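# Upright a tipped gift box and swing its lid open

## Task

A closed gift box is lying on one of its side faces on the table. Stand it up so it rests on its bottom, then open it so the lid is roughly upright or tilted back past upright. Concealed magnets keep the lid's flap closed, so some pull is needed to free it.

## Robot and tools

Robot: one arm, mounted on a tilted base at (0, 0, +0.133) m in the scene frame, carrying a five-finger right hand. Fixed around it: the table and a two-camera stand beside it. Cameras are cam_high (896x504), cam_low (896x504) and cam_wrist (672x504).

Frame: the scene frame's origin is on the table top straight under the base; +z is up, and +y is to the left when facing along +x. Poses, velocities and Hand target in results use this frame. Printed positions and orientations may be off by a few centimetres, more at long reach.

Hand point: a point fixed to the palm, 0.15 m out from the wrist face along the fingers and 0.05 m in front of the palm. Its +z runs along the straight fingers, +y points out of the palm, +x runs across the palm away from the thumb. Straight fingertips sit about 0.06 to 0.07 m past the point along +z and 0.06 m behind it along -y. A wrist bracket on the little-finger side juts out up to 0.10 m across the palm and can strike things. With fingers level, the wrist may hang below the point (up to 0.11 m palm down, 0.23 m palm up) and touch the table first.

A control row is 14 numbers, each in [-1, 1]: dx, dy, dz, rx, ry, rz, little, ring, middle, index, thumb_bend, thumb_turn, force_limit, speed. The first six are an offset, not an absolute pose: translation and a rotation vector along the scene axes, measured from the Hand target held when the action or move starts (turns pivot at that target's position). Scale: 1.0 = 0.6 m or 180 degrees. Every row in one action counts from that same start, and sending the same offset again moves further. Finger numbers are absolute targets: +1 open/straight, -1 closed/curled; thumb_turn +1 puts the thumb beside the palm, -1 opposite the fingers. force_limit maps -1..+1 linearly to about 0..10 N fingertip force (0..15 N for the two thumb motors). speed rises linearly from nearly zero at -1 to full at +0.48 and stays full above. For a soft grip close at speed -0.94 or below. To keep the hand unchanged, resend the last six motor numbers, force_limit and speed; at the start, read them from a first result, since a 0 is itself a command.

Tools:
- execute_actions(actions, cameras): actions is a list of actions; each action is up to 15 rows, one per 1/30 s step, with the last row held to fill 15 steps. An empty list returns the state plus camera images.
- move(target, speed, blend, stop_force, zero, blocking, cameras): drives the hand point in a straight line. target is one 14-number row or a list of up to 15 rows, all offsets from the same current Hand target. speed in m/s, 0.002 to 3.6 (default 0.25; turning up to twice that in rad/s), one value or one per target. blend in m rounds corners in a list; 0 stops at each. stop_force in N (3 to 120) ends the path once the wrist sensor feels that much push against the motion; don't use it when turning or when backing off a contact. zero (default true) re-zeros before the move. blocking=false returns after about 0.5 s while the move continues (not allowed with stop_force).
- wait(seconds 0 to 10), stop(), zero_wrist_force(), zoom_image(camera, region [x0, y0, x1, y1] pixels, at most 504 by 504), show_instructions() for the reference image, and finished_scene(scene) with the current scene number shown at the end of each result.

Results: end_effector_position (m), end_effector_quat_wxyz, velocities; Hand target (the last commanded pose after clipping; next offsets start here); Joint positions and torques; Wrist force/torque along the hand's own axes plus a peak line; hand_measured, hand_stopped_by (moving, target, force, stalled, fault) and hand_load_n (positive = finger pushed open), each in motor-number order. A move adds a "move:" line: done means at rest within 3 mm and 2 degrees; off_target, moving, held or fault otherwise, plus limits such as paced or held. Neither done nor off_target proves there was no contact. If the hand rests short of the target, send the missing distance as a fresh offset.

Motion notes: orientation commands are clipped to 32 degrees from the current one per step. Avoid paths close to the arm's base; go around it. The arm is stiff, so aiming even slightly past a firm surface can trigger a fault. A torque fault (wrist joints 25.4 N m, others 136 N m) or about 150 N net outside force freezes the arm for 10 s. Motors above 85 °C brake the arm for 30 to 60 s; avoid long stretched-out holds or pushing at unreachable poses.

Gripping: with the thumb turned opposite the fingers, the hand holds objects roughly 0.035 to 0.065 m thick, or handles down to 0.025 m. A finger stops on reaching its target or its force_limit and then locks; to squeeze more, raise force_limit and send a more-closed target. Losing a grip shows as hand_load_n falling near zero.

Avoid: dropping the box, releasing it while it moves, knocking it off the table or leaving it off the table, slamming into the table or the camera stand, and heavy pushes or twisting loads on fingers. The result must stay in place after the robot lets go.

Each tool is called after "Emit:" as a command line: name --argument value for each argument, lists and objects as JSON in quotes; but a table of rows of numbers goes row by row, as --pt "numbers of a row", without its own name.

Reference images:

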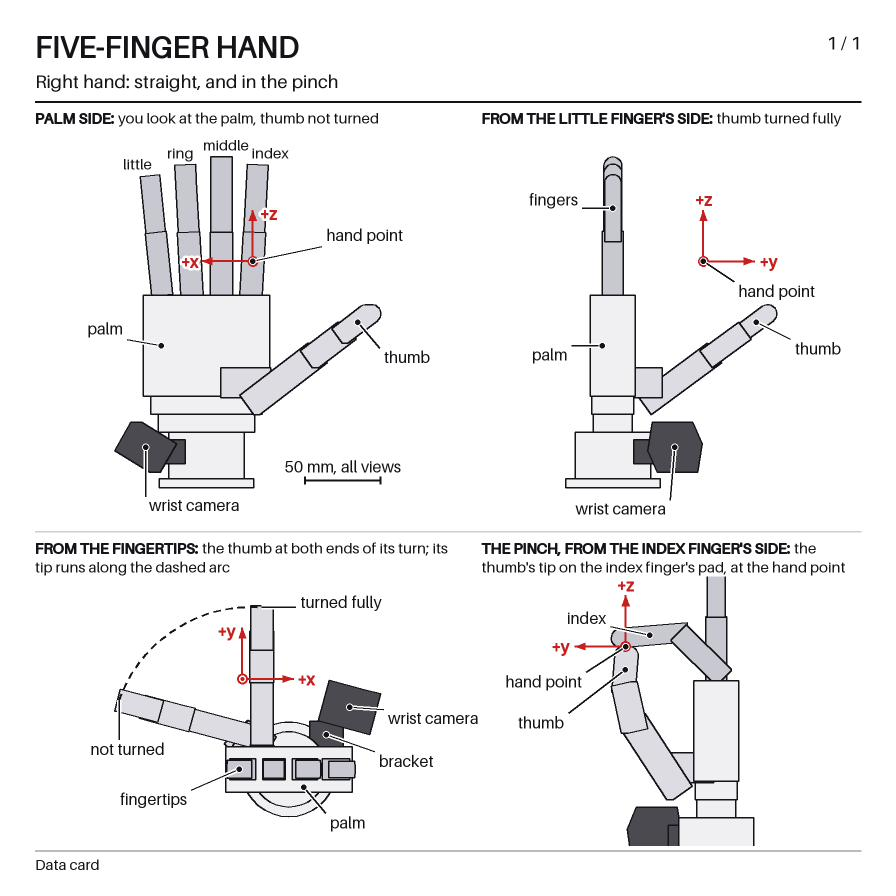

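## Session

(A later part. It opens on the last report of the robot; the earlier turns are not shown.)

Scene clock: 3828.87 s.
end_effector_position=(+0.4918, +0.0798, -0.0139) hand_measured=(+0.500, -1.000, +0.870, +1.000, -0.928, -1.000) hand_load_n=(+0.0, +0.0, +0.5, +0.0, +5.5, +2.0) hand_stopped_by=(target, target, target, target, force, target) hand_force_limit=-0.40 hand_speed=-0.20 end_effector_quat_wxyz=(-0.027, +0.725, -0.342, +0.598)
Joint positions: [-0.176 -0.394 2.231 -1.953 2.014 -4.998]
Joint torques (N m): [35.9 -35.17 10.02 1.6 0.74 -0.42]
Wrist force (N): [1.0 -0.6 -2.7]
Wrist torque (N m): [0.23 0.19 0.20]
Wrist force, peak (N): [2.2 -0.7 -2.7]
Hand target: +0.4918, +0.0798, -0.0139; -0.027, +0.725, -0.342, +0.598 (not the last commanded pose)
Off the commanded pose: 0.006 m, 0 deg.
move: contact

Emit:
move --pt "0 0 -0.0006 0 0 0 0.5 -1 0.87 1 -1 -1 -0.4 -0.2" --pt "-0.0006 0 0.0022 -0.0222 0 0 0.5 -1 0.87 1 -1 -1 -0.4 -0.2" --speed 0.01

Emit:
move --pt "0 0 0.0020 0 0 0 0.5 -1 0.87 1 -1 -1 -0.4 -0.2" --pt "0.0006 -0.0033 0.0020 0 0 0 0.5 -1 0.87 1 -1 -1 -0.4 -0.2" --pt "0.0006 -0.0033 0.0 0 0 0 0.5 -1 0.87 1 -1 -1 -0.4 -0.2" --speed 0.006 --cameras '["cam_low", "cam_high"]'

Emit:
zoom_image --camera "cam_high" --region '[355, 265, 385, 295]'

Emit:
zoom_image --camera "cam_low" --region '[670, 300, 710, 340]'

Scene clock: 3845.17 s.
end_effector_position=(+0.4914, +0.0798, -0.0126) hand_measured=(+0.500, -1.000, +0.870, +1.000, -0.928, -1.000) hand_load_n=(+0.0, +0.0, +0.5, +0.0, +5.5, +2.0) hand_stopped_by=(target, target, target, target, force, target) hand_force_limit=-0.40 hand_speed=-0.20 end_effector_quat_wxyz=(-0.002, +0.725, -0.321, +0.609)
Joint positions: [-0.175 -0.358 2.219 -2.012 2.008 -5.075]
Joint torques (N m): [35.09 -21.93 1.65 -1.32 -1.99 0.2]
Wrist force (N): [3.1 -1.4 -2.2]
Wrist torque (N m): [0.39 0.39 0.42]
Wrist force, peak (N): [3.8 -1.4 -3.2]
Hand target: +0.4914, +0.0798, -0.0126; -0.002, +0.725, -0.321, +0.609
Off the commanded pose: 0.000 m, 0 deg.
move: done

Scene clock: 3846.53 s.
end_effector_position=(+0.4918, +0.0778, -0.0126) hand_measured=(+0.500, -1.000, +0.870, +1.000, -0.928, -1.000) hand_load_n=(+0.0, +0.0, +0.5, +0.5, +6.0, +1.5) hand_stopped_by=(target, target, target, target, force, target) hand_force_limit=-0.40 hand_speed=-0.20 end_effector_quat_wxyz=(-0.002, +0.725, -0.321, +0.609)
Joint positions: [-0.18 -0.362 2.222 -2.011 2.003 -5.074]
Joint torques (N m): [27.83 -19.62 -0.01 -1.75 -0.31 1.11]
Wrist force (N): [4.7 -2.3 -2.9]
Wrist torque (N m): [0.46 0.36 0.43]
Wrist force, peak (N): [4.7 -2.3 -2.9]
Hand target: +0.4918, +0.0778, -0.0126; -0.002, +0.725, -0.321, +0.609
Off the commanded pose: 0.000 m, 0 deg.
move: done
Images, in order (width x height): cam_high 896x504, cam_low 896x504.

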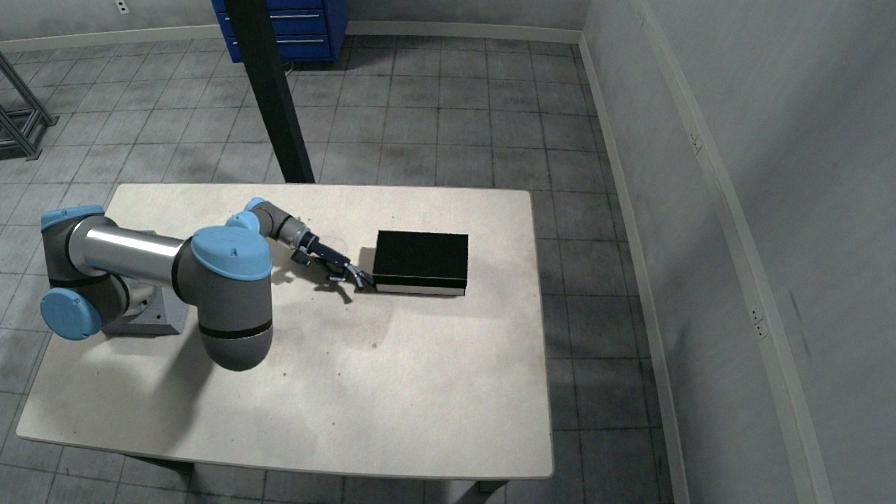

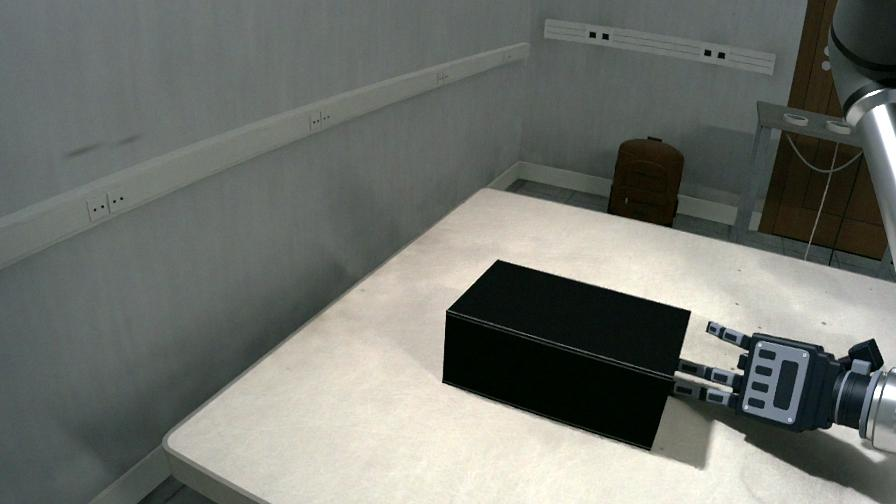

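Scaled by 16.800 from the camera's 896x504 image, which has a finer 1280x720 frame.

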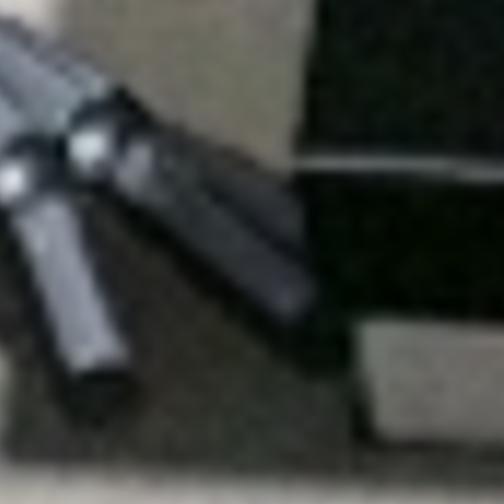

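Scaled by 12.600 from the camera's 896x504 image, which has a finer 1280x720 frame.

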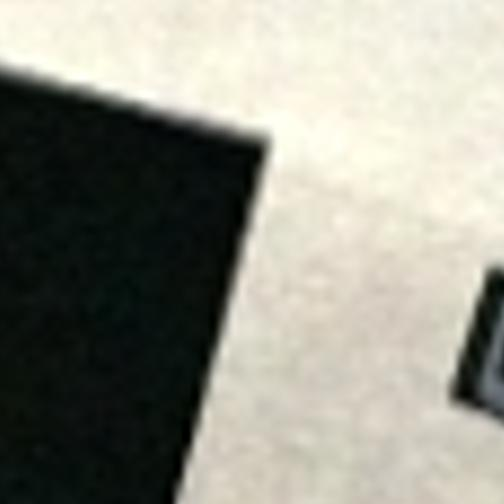

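Emit:
zoom_image --camera "cam_low" --region '[660, 360, 710, 410]'

Emit:
zoom_image --camera "cam_low" --region '[430, 300, 470, 400]'

Emit:
move --target '[-0.0006, 0, 0.0016, -0.0111, 0, 0, 0.5, -1, 0.87, 1, -1, -1, -0.4, -0.2]' --speed 0.01 --cameras '["cam_low", "cam_high"]'

Emit:
zoom_image --camera "cam_low" --region '[670, 300, 710, 340]'

Emit:
zoom_image --camera "cam_high" --region '[355, 265, 385, 295]'

Scaled by 10.080 from the camera's 896x504 image, which has a finer 1280x720 frame.

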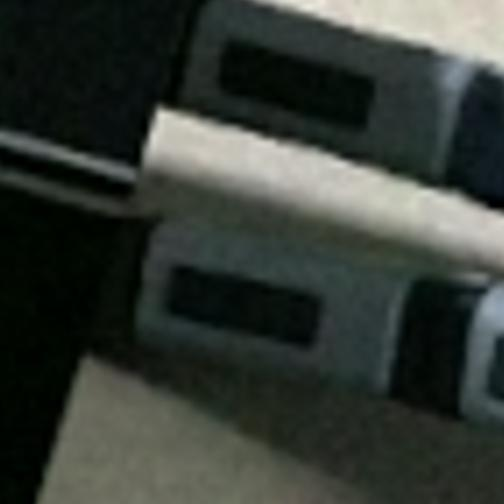

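Scaled by 5.040 from the camera's 896x504 image, which has a finer 1280x720 frame.

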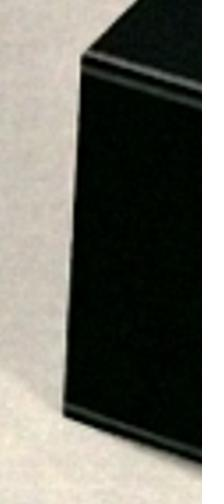

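Scene clock: 3853.90 s.
end_effector_position=(+0.4914, +0.0779, -0.0116) hand_measured=(+0.500, -1.000, +0.870, +1.000, -0.928, -1.000) hand_load_n=(+0.0, +0.5, +0.5, +0.0, +5.5, +2.0) hand_stopped_by=(target, target, target, target, force, target) hand_force_limit=-0.40 hand_speed=-0.20 end_effector_quat_wxyz=(+0.011, +0.725, -0.310, +0.615)
Joint positions: [-0.179 -0.344 2.216 -2.04 1.999 -5.112]
Joint torques (N m): [29.71 -23.16 0.69 -1.66 -2.37 0.25]
Wrist force (N): [2.2 -0.6 -2.8]
Wrist torque (N m): [0.30 0.28 0.34]
Wrist force, peak (N): [5.0 -2.4 -3.2]
Hand target: +0.4914, +0.0778, -0.0116; +0.011, +0.725, -0.310, +0.615
Off the commanded pose: 0.000 m, 0 deg.
move: done
Images, in order (width x height): cam_high 896x504, cam_low 896x504.

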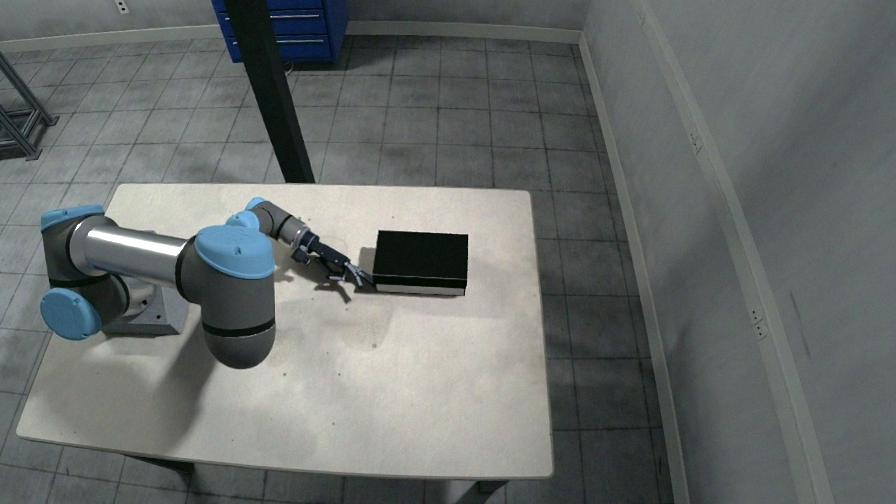

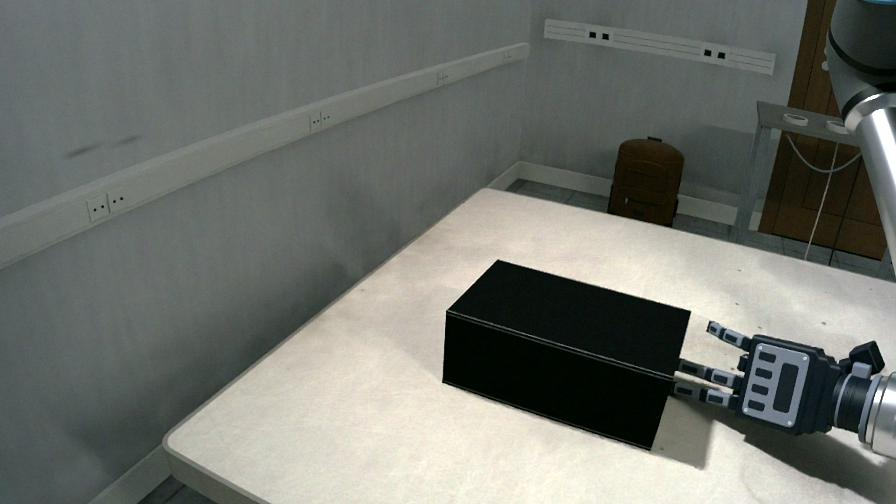

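Scaled by 12.600 from the camera's 896x504 image, which has a finer 1280x720 frame.

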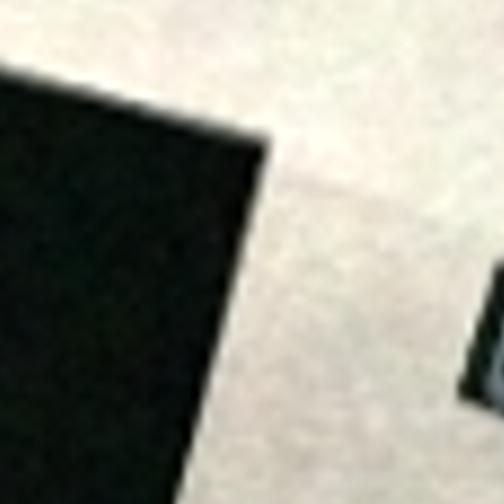

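Scaled by 16.800 from the camera's 896x504 image, which has a finer 1280x720 frame.

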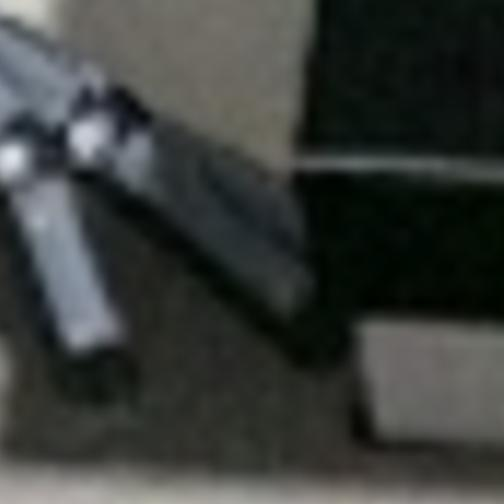

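Emit:
move --pt "0 0 -0.0045 0.0444 0 0 0.5 -1 0.87 1 -1 -1 -0.4 -0.2" --pt "0 -0.0075 -0.0045 0.0444 0 0 0.5 -1 0.87 1 -1 -1 -0.4 -0.2" --pt "0.0015 -0.0075 -0.0045 0.0444 0 0 0.5 -1 0.87 1 -1 -1 -0.4 -0.2" --speed 0.01 --cameras '["cam_low", "cam_high"]'

Emit:
zoom_image --camera "cam_low" --region '[670, 300, 710, 340]'

Emit:
zoom_image --camera "cam_high" --region '[355, 265, 385, 295]'

Emit:
zoom_image --camera "cam_low" --region '[660, 360, 710, 410]'

Scene clock: 3871.77 s.
end_effector_position=(+0.4924, +0.0733, -0.0144) hand_measured=(+0.500, -1.000, +0.870, +1.000, -0.928, -1.000) hand_load_n=(+0.0, +0.0, +1.0, +0.0, +5.5, +1.5) hand_stopped_by=(target, target, target, target, force, target) hand_force_limit=-0.40 hand_speed=-0.20 end_effector_quat_wxyz=(-0.039, +0.724, -0.352, +0.592)
Joint positions: [-0.192 -0.425 2.248 -1.92 2.001 -4.958]
Joint torques (N m): [36.98 -30.33 5.98 -0.9 0.37 0.4]
Wrist force (N): [-0.4 0.5 -1.5]
Wrist torque (N m): [0.11 0.15 0.10]
Wrist force, peak (N): [2.3 -0.7 -3.3]
Hand target: +0.4923, +0.0733, -0.0143; -0.039, +0.724, -0.352, +0.592
Off the commanded pose: 0.000 m, 0 deg.
move: done
Images, in order (width x height): cam_high 896x504, cam_low 896x504.

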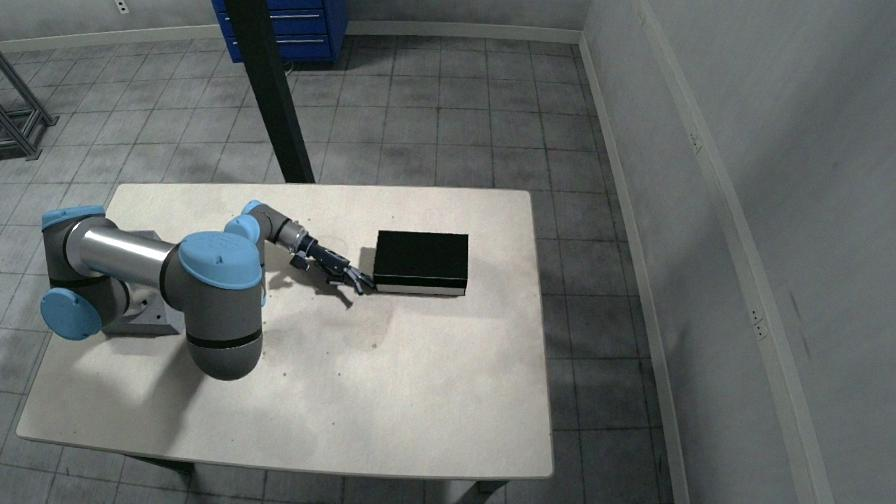

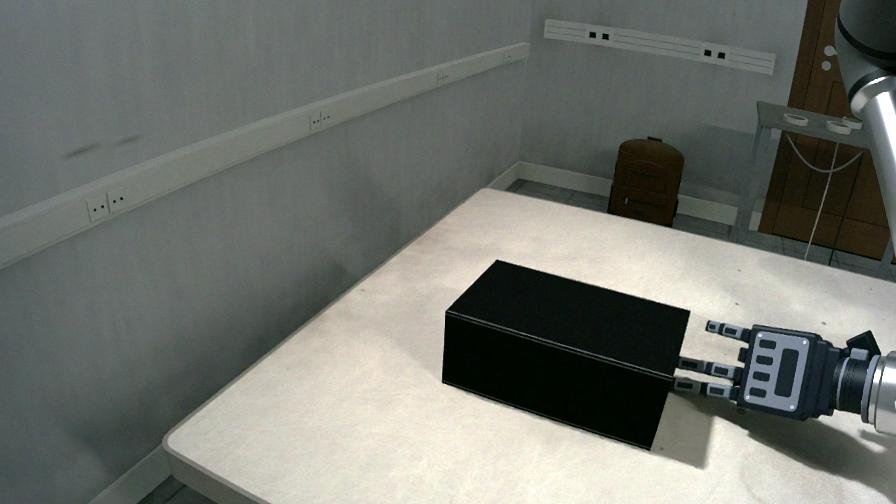

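Scaled by 12.600 from the camera's 896x504 image, which has a finer 1280x720 frame.

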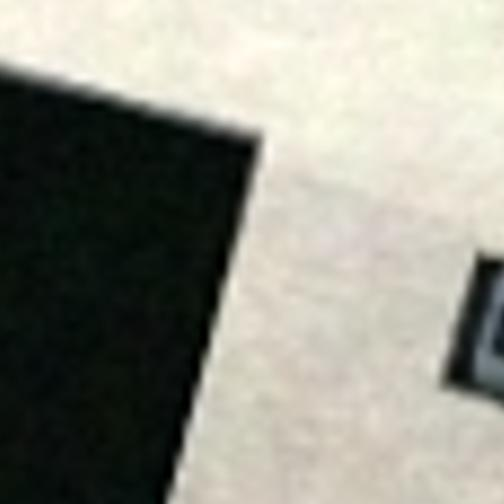

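Scaled by 16.800 from the camera's 896x504 image, which has a finer 1280x720 frame.

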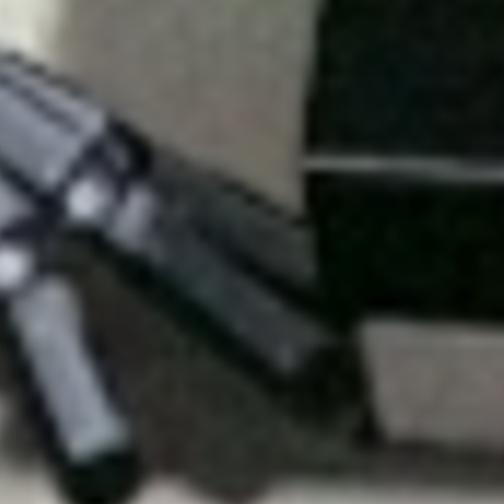

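Scaled by 10.080 from the camera's 896x504 image, which has a finer 1280x720 frame.

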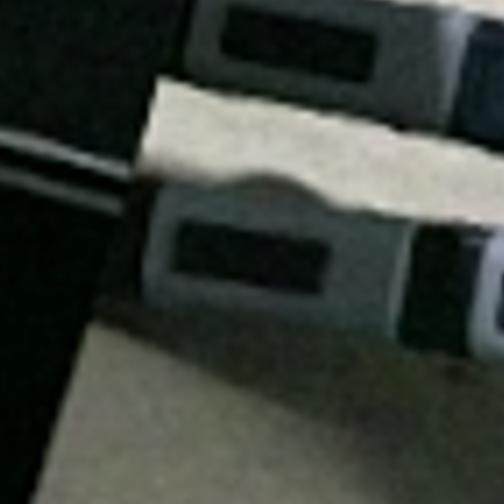

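Emit:
move --pt "0 0 -0.0013 0 0 0 0.5 -1 0.87 1 -1 -1 -0.4 -0.2" --pt "-0.0005 0 0.0015 -0.0222 0 0 0.5 -1 0.87 1 -1 -1 -0.4 -0.2" --speed 0.01

Emit:
move --target '[-0.0004, 0, 0.0015, -0.0111, 0, 0, 0.5, -1, 0.87, 1, -1, -1, -0.4, -0.2]' --speed 0.01 --cameras '["cam_low", "cam_high"]'

Emit:
zoom_image --camera "cam_low" --region '[670, 300, 710, 340]'

Emit:
zoom_image --camera "cam_high" --region '[355, 265, 385, 295]'

Scene clock: 3885.63 s.
end_effector_position=(+0.4920, +0.0733, -0.0134) hand_measured=(+0.500, -1.000, +0.870, +1.000, -0.928, -1.000) hand_load_n=(+0.0, +0.0, +0.5, +0.0, +5.5, +2.0) hand_stopped_by=(target, target, target, target, force, target) hand_force_limit=-0.40 hand_speed=-0.20 end_effector_quat_wxyz=(-0.014, +0.725, -0.331, +0.604)
Joint positions: [-0.19 -0.388 2.236 -1.981 1.996 -5.034]
Joint torques (N m): [35.77 -22.17 1.01 -1.28 -2.39 0.24]
Wrist force (N): [2.8 -0.3 -1.5]
Wrist torque (N m): [0.27 0.27 0.40]
Wrist force, peak (N): [3.2 -0.5 -1.7]
Hand target: +0.4920, +0.0733, -0.0134; -0.014, +0.725, -0.331, +0.604
Off the commanded pose: 0.000 m, 0 deg.
move: done

Scene clock: 3887.60 s.
end_effector_position=(+0.4918, +0.0733, -0.0125) hand_measured=(+0.500, -1.000, +0.870, +1.000, -0.928, -1.000) hand_load_n=(+0.0, +0.0, +0.5, +0.0, +5.5, +2.0) hand_stopped_by=(target, target, target, target, force, target) hand_force_limit=-0.40 hand_speed=-0.20 end_effector_quat_wxyz=(-0.002, +0.725, -0.321, +0.609)
Joint positions: [-0.19 -0.37 2.23 -2.01 1.993 -5.073]
Joint torques (N m): [37.42 -24.18 1.08 -2.12 -3.11 0.25]
Wrist force (N): [-0.6 0.2 -0.7]
Wrist torque (N m): [0.11 0.09 0.17]
Wrist force, peak (N): [3.1 -0.7 -1.6]
Hand target: +0.4918, +0.0733, -0.0125; -0.002, +0.725, -0.321, +0.609
Off the commanded pose: 0.000 m, 0 deg.
move: done
Images, in order (width x height): cam_high 896x504, cam_low 896x504.

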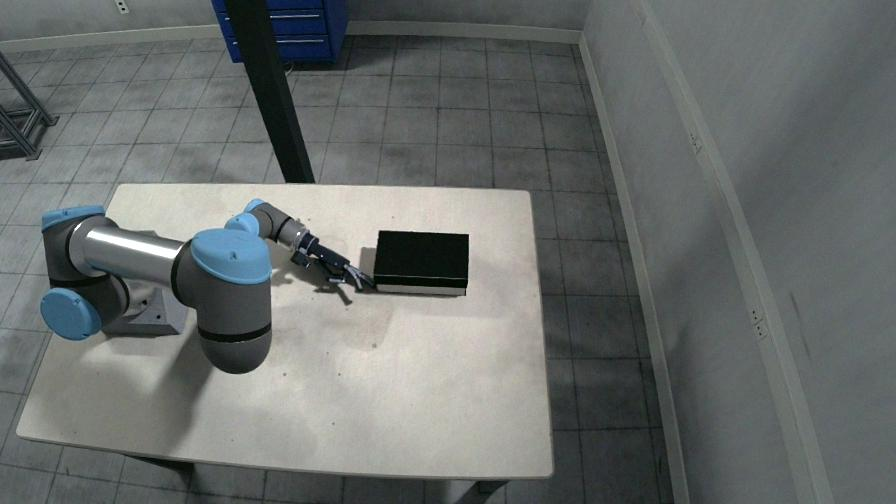

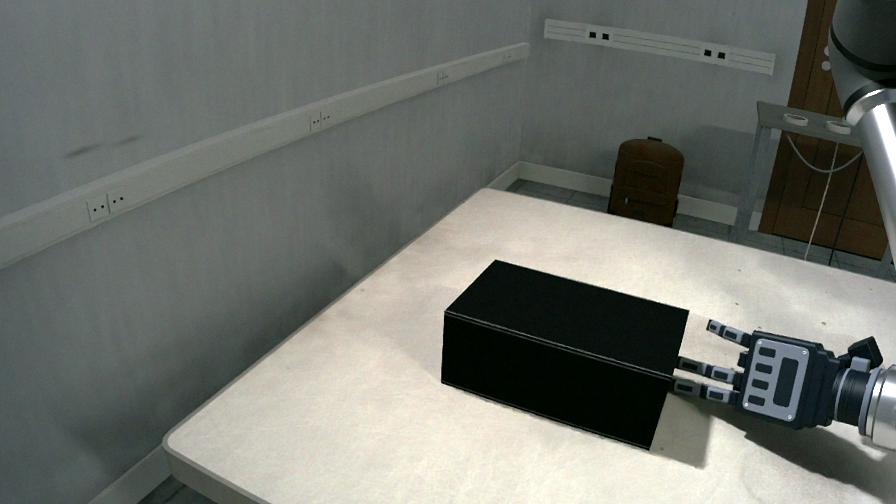

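Scaled by 12.600 from the camera's 896x504 image, which has a finer 1280x720 frame.

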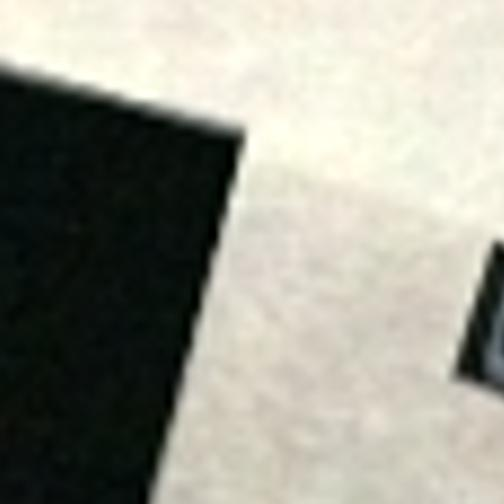

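Scaled by 16.800 from the camera's 896x504 image, which has a finer 1280x720 frame.

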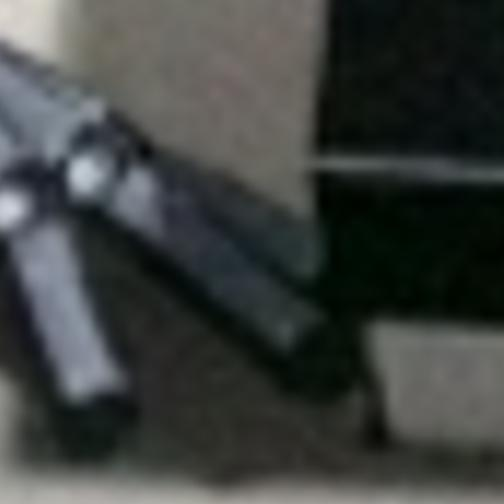

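Emit:
move --pt "0 0 0.0022 0 0 0 0.5 -1 0.87 1 -1 -1 -0.4 -0.2" --pt "0.0045 0 0.0022 0 0 0 0.5 -1 0.87 1 -1 -1 -0.4 -0.2" --speed 0.008 --cameras '["cam_low", "cam_high"]'

Emit:
zoom_image --camera "cam_low" --region '[670, 300, 710, 340]'

Emit:
zoom_image --camera "cam_high" --region '[355, 265, 385, 295]'

Emit:
move --target '[0, 0, -0.012, 0, 0, 0, 0.5, -1, 0.87, 1, -1, -1, -0.4, -0.2]' --speed 0.003 --stop_force 3

Scene clock: 3894.77 s.
end_effector_position=(+0.4946, +0.0733, -0.0112) hand_measured=(+0.500, -1.000, +0.870, +1.000, -0.928, -1.000) hand_load_n=(+0.0, +0.0, +0.5, +0.0, +5.5, +2.0) hand_stopped_by=(target, target, target, target, force, target) hand_force_limit=-0.40 hand_speed=-0.20 end_effector_quat_wxyz=(-0.002, +0.725, -0.321, +0.609)
Joint positions: [-0.186 -0.376 2.225 -2 1.997 -5.073]
Joint torques (N m): [36.33 -30.7 6.22 -0.3 0.44 -1.34]
Wrist force (N): [-0.1 0.6 -2.0]
Wrist torque (N m): [0.14 0.15 0.19]
Wrist force, peak (N): [0.1 1.0 -2.1]
Hand target: +0.4945, +0.0733, -0.0112; -0.002, +0.725, -0.321, +0.609
Off the commanded pose: 0.000 m, 0 deg.
move: done
Images, in order (width x height): cam_high 896x504, cam_low 896x504.

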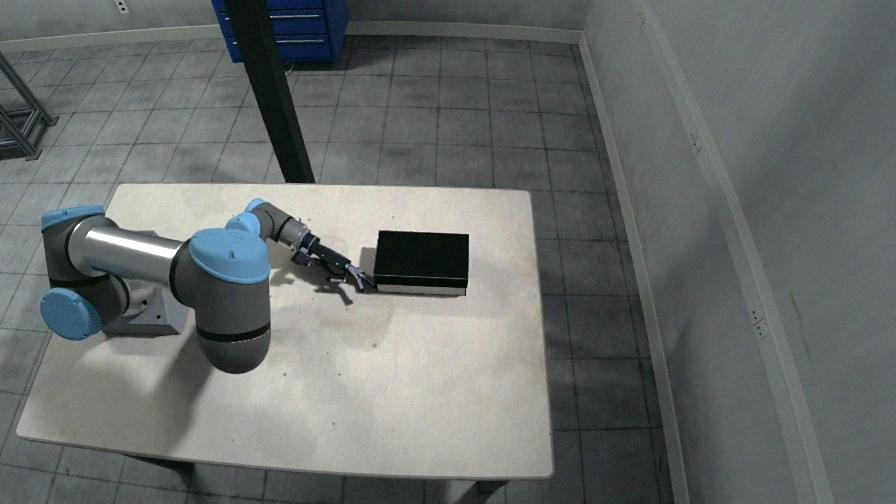

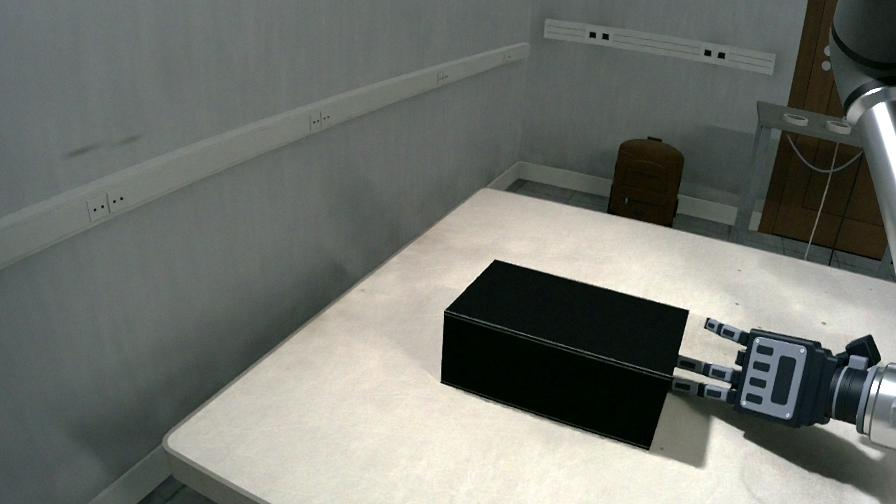

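Scaled by 12.600 from the camera's 896x504 image, which has a finer 1280x720 frame.

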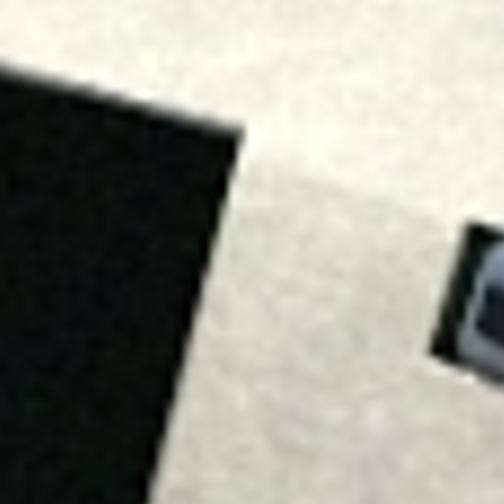

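Scaled by 16.800 from the camera's 896x504 image, which has a finer 1280x720 frame.

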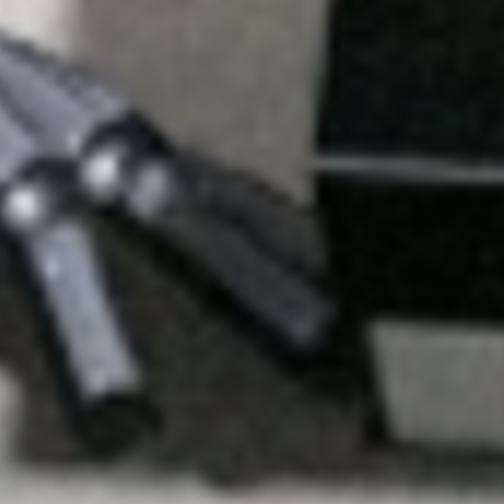

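Scene clock: 3895.87 s.
end_effector_position=(+0.4945, +0.0733, -0.0119) hand_measured=(+0.500, -1.000, +0.870, +1.000, -0.928, -1.000) hand_load_n=(+0.0, +0.0, +0.5, +0.0, +6.0, +2.0) hand_stopped_by=(target, target, target, target, force, target) hand_force_limit=-0.40 hand_speed=-0.20 end_effector_quat_wxyz=(-0.002, +0.725, -0.321, +0.609)
Joint positions: [-0.188 -0.374 2.225 -2.001 1.995 -5.073]
Joint torques (N m): [36.12 -33.83 10.27 1.83 0.89 -0.59]
Wrist force (N): [2.6 -0.1 -3.5]
Wrist torque (N m): [0.29 0.29 0.35]
Wrist force, peak (N): [3.4 -0.5 -3.7]
Hand target: +0.4945, +0.0733, -0.0119; -0.002, +0.725, -0.321, +0.609 (not the last commanded pose)
Off the commanded pose: 0.006 m, 0 deg.
move: contact

Emit:
move --pt "0 0 -0.0003 0 0 0 0.5 -1 0.87 1 -1 -1 -0.4 -0.2" --pt "-0.0004 0 0.0012 -0.0111 0 0 0.5 -1 0.87 1 -1 -1 -0.4 -0.2" --speed 0.01

Emit:
move --target '[-0.0002, 0, 0.0014, -0.0111, 0, 0, 0.5, -1, 0.87, 1, -1, -1, -0.4, -0.2]' --speed 0.01 --cameras '["cam_low", "cam_high"]'

Emit:
zoom_image --camera "cam_low" --region '[670, 300, 710, 340]'

Emit:
zoom_image --camera "cam_high" --region '[355, 265, 385, 295]'

Scene clock: 3911.07 s.
end_effector_position=(+0.4943, +0.0734, -0.0112) hand_measured=(+0.500, -1.000, +0.870, +1.000, -0.928, -1.000) hand_load_n=(+0.0, +0.0, +0.5, +0.0, +5.5, +2.0) hand_stopped_by=(target, target, target, target, force, target) hand_force_limit=-0.40 hand_speed=-0.20 end_effector_quat_wxyz=(+0.011, +0.725, -0.310, +0.615)
Joint positions: [-0.188 -0.356 2.219 -2.03 1.99 -5.111]
Joint torques (N m): [22.82 -22.43 1.49 -1.21 -1.97 0.28]
Wrist force (N): [3.7 -0.9 -2.1]
Wrist torque (N m): [0.32 0.34 0.45]
Wrist force, peak (N): [4.1 -0.9 -3.5]
Hand target: +0.4943, +0.0733, -0.0112; +0.011, +0.725, -0.310, +0.615
Off the commanded pose: 0.000 m, 0 deg.
move: done

Scene clock: 3913.03 s.
end_effector_position=(+0.4941, +0.0733, -0.0104) hand_measured=(+0.500, -1.000, +0.870, +1.000, -0.928, -1.000) hand_load_n=(+0.0, +0.0, +0.5, +0.0, +5.5, +1.5) hand_stopped_by=(target, target, target, target, force, target) hand_force_limit=-0.40 hand_speed=-0.20 end_effector_quat_wxyz=(+0.024, +0.725, -0.299, +0.620)
Joint positions: [-0.189 -0.338 2.212 -2.059 1.985 -5.148]
Joint torques (N m): [21.43 -22.51 1.84 -1.16 -1.78 0.23]
Wrist force (N): [4.5 -2.1 -1.8]
Wrist torque (N m): [0.32 0.35 0.47]
Wrist force, peak (N): [4.5 -2.1 -1.8]
Hand target: +0.4941, +0.0733, -0.0104; +0.024, +0.725, -0.299, +0.620
Off the commanded pose: 0.000 m, 0 deg.
move: done
Images, in order (width x height): cam_high 896x504, cam_low 896x504.

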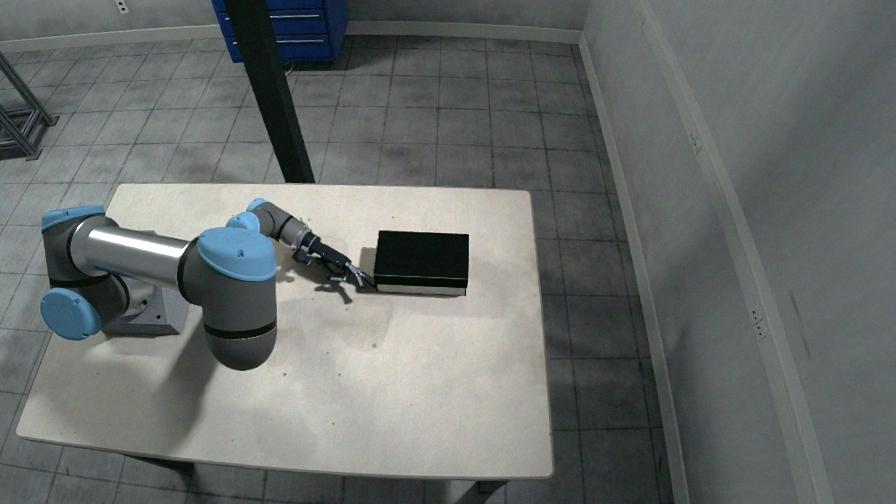

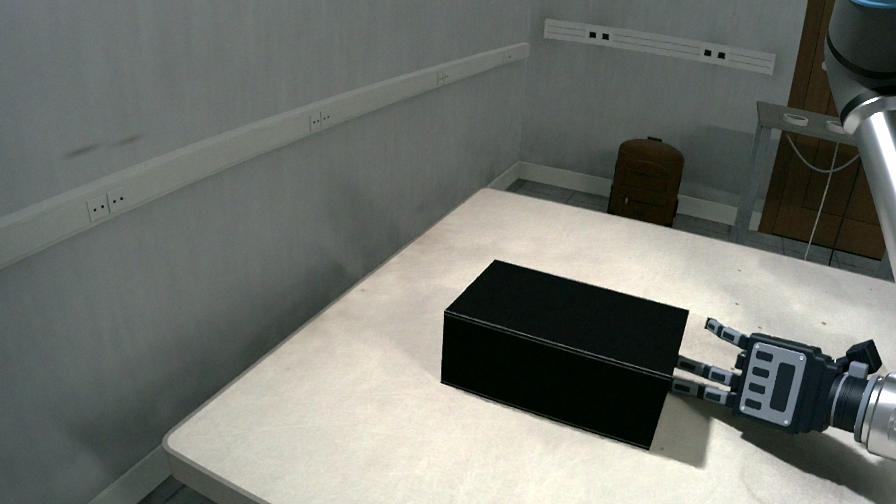

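Scaled by 12.600 from the camera's 896x504 image, which has a finer 1280x720 frame.

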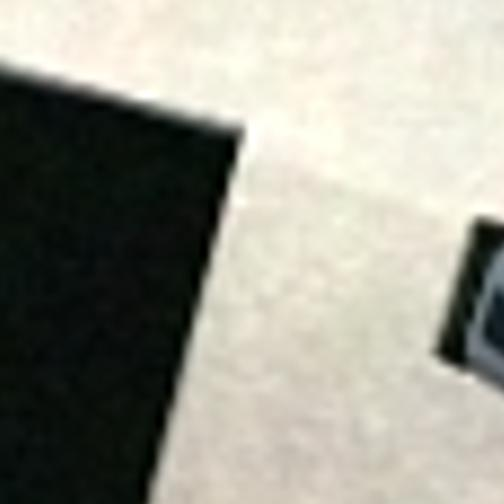

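Scaled by 16.800 from the camera's 896x504 image, which has a finer 1280x720 frame.

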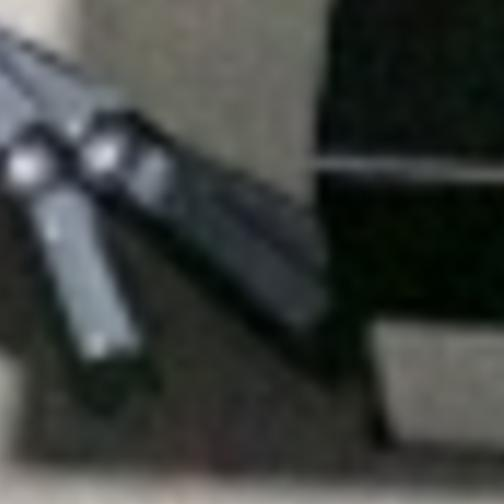

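Emit:
move --target '[0, 0, 0.0020, 0, 0, 0, 0.5, -1, 0.87, 1, -1, -1, -0.4, -0.2]' --speed 0.005

Emit:
move --target '[0, 0, 0.0013, 0, 0, 0, 0.5, -1, 0.87, 1, -1, -1, -0.4, -0.2]' --speed 0.005

Emit:
move --target '[0, 0, 0.0013, 0, 0, 0, 0.5, -1, 0.87, 1, -1, -1, -0.4, -0.2]' --speed 0.005

Emit:
move --target '[0, 0, 0.0013, 0, 0, 0, 0.5, -1, 0.87, 1, -1, -1, -0.4, -0.2]' --speed 0.005 --cameras '["cam_low", "cam_high"]'

Emit:
zoom_image --camera "cam_low" --region '[670, 300, 710, 340]'

Emit:
zoom_image --camera "cam_high" --region '[355, 265, 385, 295]'

Scene clock: 3927.03 s.
end_effector_position=(+0.4941, +0.0733, -0.0091) hand_measured=(+0.500, -1.000, +0.870, +1.000, -0.928, -1.000) hand_load_n=(+0.0, +0.0, +1.0, +0.0, +5.5, +1.5) hand_stopped_by=(target, target, target, target, force, target) hand_force_limit=-0.40 hand_speed=-0.20 end_effector_quat_wxyz=(+0.024, +0.725, -0.299, +0.620)
Joint positions: [-0.186 -0.341 2.213 -2.057 1.988 -5.149]
Joint torques (N m): [34.65 -31.7 10.61 0.93 0.07 -1.32]
Wrist force (N): [-0.4 0.3 -0.4]
Wrist torque (N m): [0.13 0.07 0.18]
Wrist force, peak (N): [4.7 -1.6 -2.1]
Hand target: +0.4941, +0.0733, -0.0092; +0.024, +0.725, -0.299, +0.620
Off the commanded pose: 0.000 m, 0 deg.
move: done

Scene clock: 3927.73 s.
end_effector_position=(+0.4941, +0.0733, -0.0084) hand_measured=(+0.500, -1.000, +0.870, +1.000, -0.928, -1.000) hand_load_n=(+0.0, +0.0, +1.0, +0.0, +5.5, +2.0) hand_stopped_by=(target, target, target, target, force, target) hand_force_limit=-0.40 hand_speed=-0.20 end_effector_quat_wxyz=(+0.024, +0.725, -0.299, +0.620)
Joint positions: [-0.184 -0.343 2.214 -2.056 1.989 -5.149]
Joint torques (N m): [35.19 -32.76 10.64 1.06 0.14 -1.33]
Wrist force (N): [-0.9 0.7 -0.6]
Wrist torque (N m): [0.17 0.12 0.16]
Wrist force, peak (N): [-0.4 0.8 -1.1]
Hand target: +0.4941, +0.0733, -0.0084; +0.024, +0.725, -0.299, +0.620
Off the commanded pose: 0.000 m, 0 deg.
move: done

Scene clock: 3928.43 s.
end_effector_position=(+0.4941, +0.0733, -0.0076) hand_measured=(+0.500, -1.000, +0.870, +1.000, -0.928, -1.000) hand_load_n=(+0.0, +0.0, +0.5, +0.0, +5.5, +2.0) hand_stopped_by=(target, target, target, target, force, target) hand_force_limit=-0.40 hand_speed=-0.20 end_effector_quat_wxyz=(+0.024, +0.725, -0.299, +0.620)
Joint positions: [-0.183 -0.344 2.214 -2.055 1.991 -5.149]
Joint torques (N m): [35.53 -32.42 11.07 1.14 0.21 -1.28]
Wrist force (N): [-0.6 0.3 -0.7]
Wrist torque (N m): [0.11 0.08 0.16]
Wrist force, peak (N): [-0.9 0.4 -0.8]
Hand target: +0.4941, +0.0733, -0.0076; +0.024, +0.725, -0.299, +0.620
Off the commanded pose: 0.000 m, 0 deg.
move: done

Scene clock: 3929.13 s.
end_effector_position=(+0.4941, +0.0733, -0.0068) hand_measured=(+0.500, -1.000, +0.870, +1.000, -0.928, -1.000) hand_load_n=(+0.0, +0.0, +1.0, +0.5, +5.5, +2.0) hand_stopped_by=(target, target, target, target, force, target) hand_force_limit=-0.40 hand_speed=-0.20 end_effector_quat_wxyz=(+0.024, +0.725, -0.299, +0.620)
Joint positions: [-0.181 -0.346 2.215 -2.054 1.993 -5.15]
Joint torques (N m): [35.47 -33.01 10.72 1.03 0.17 -1.34]
Wrist force (N): [-0.6 0.4 -0.8]
Wrist torque (N m): [0.14 0.08 0.17]
Wrist force, peak (N): [-0.6 0.9 -1.0]
Hand target: +0.4941, +0.0733, -0.0068; +0.024, +0.725, -0.299, +0.620
Off the commanded pose: 0.000 m, 0 deg.
move: done
Images, in order (width x height): cam_high 896x504, cam_low 896x504.

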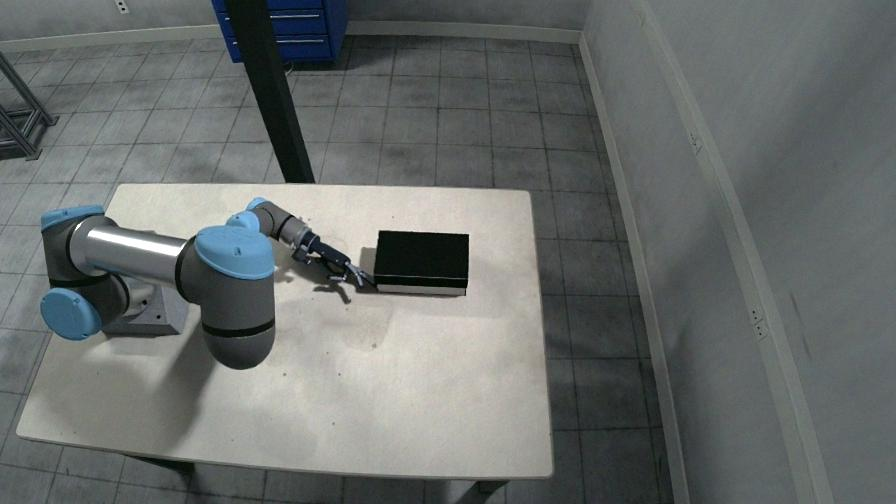

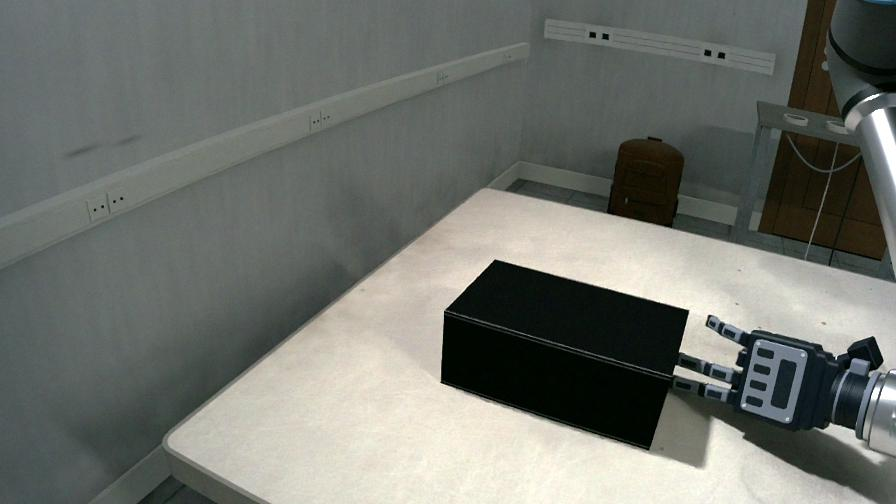

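Scaled by 12.600 from the camera's 896x504 image, which has a finer 1280x720 frame.

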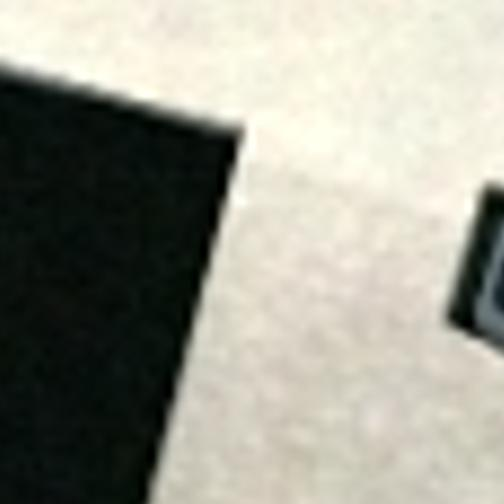

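Scaled by 16.800 from the camera's 896x504 image, which has a finer 1280x720 frame.

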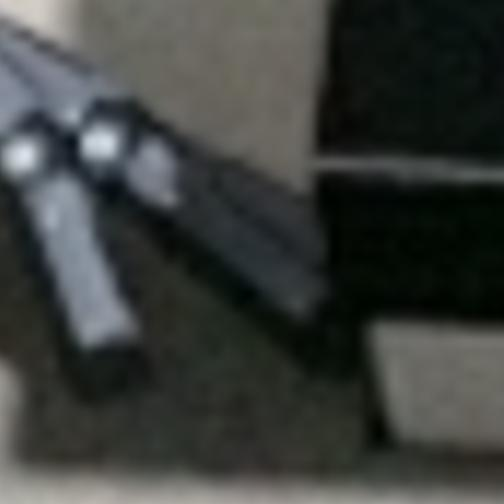

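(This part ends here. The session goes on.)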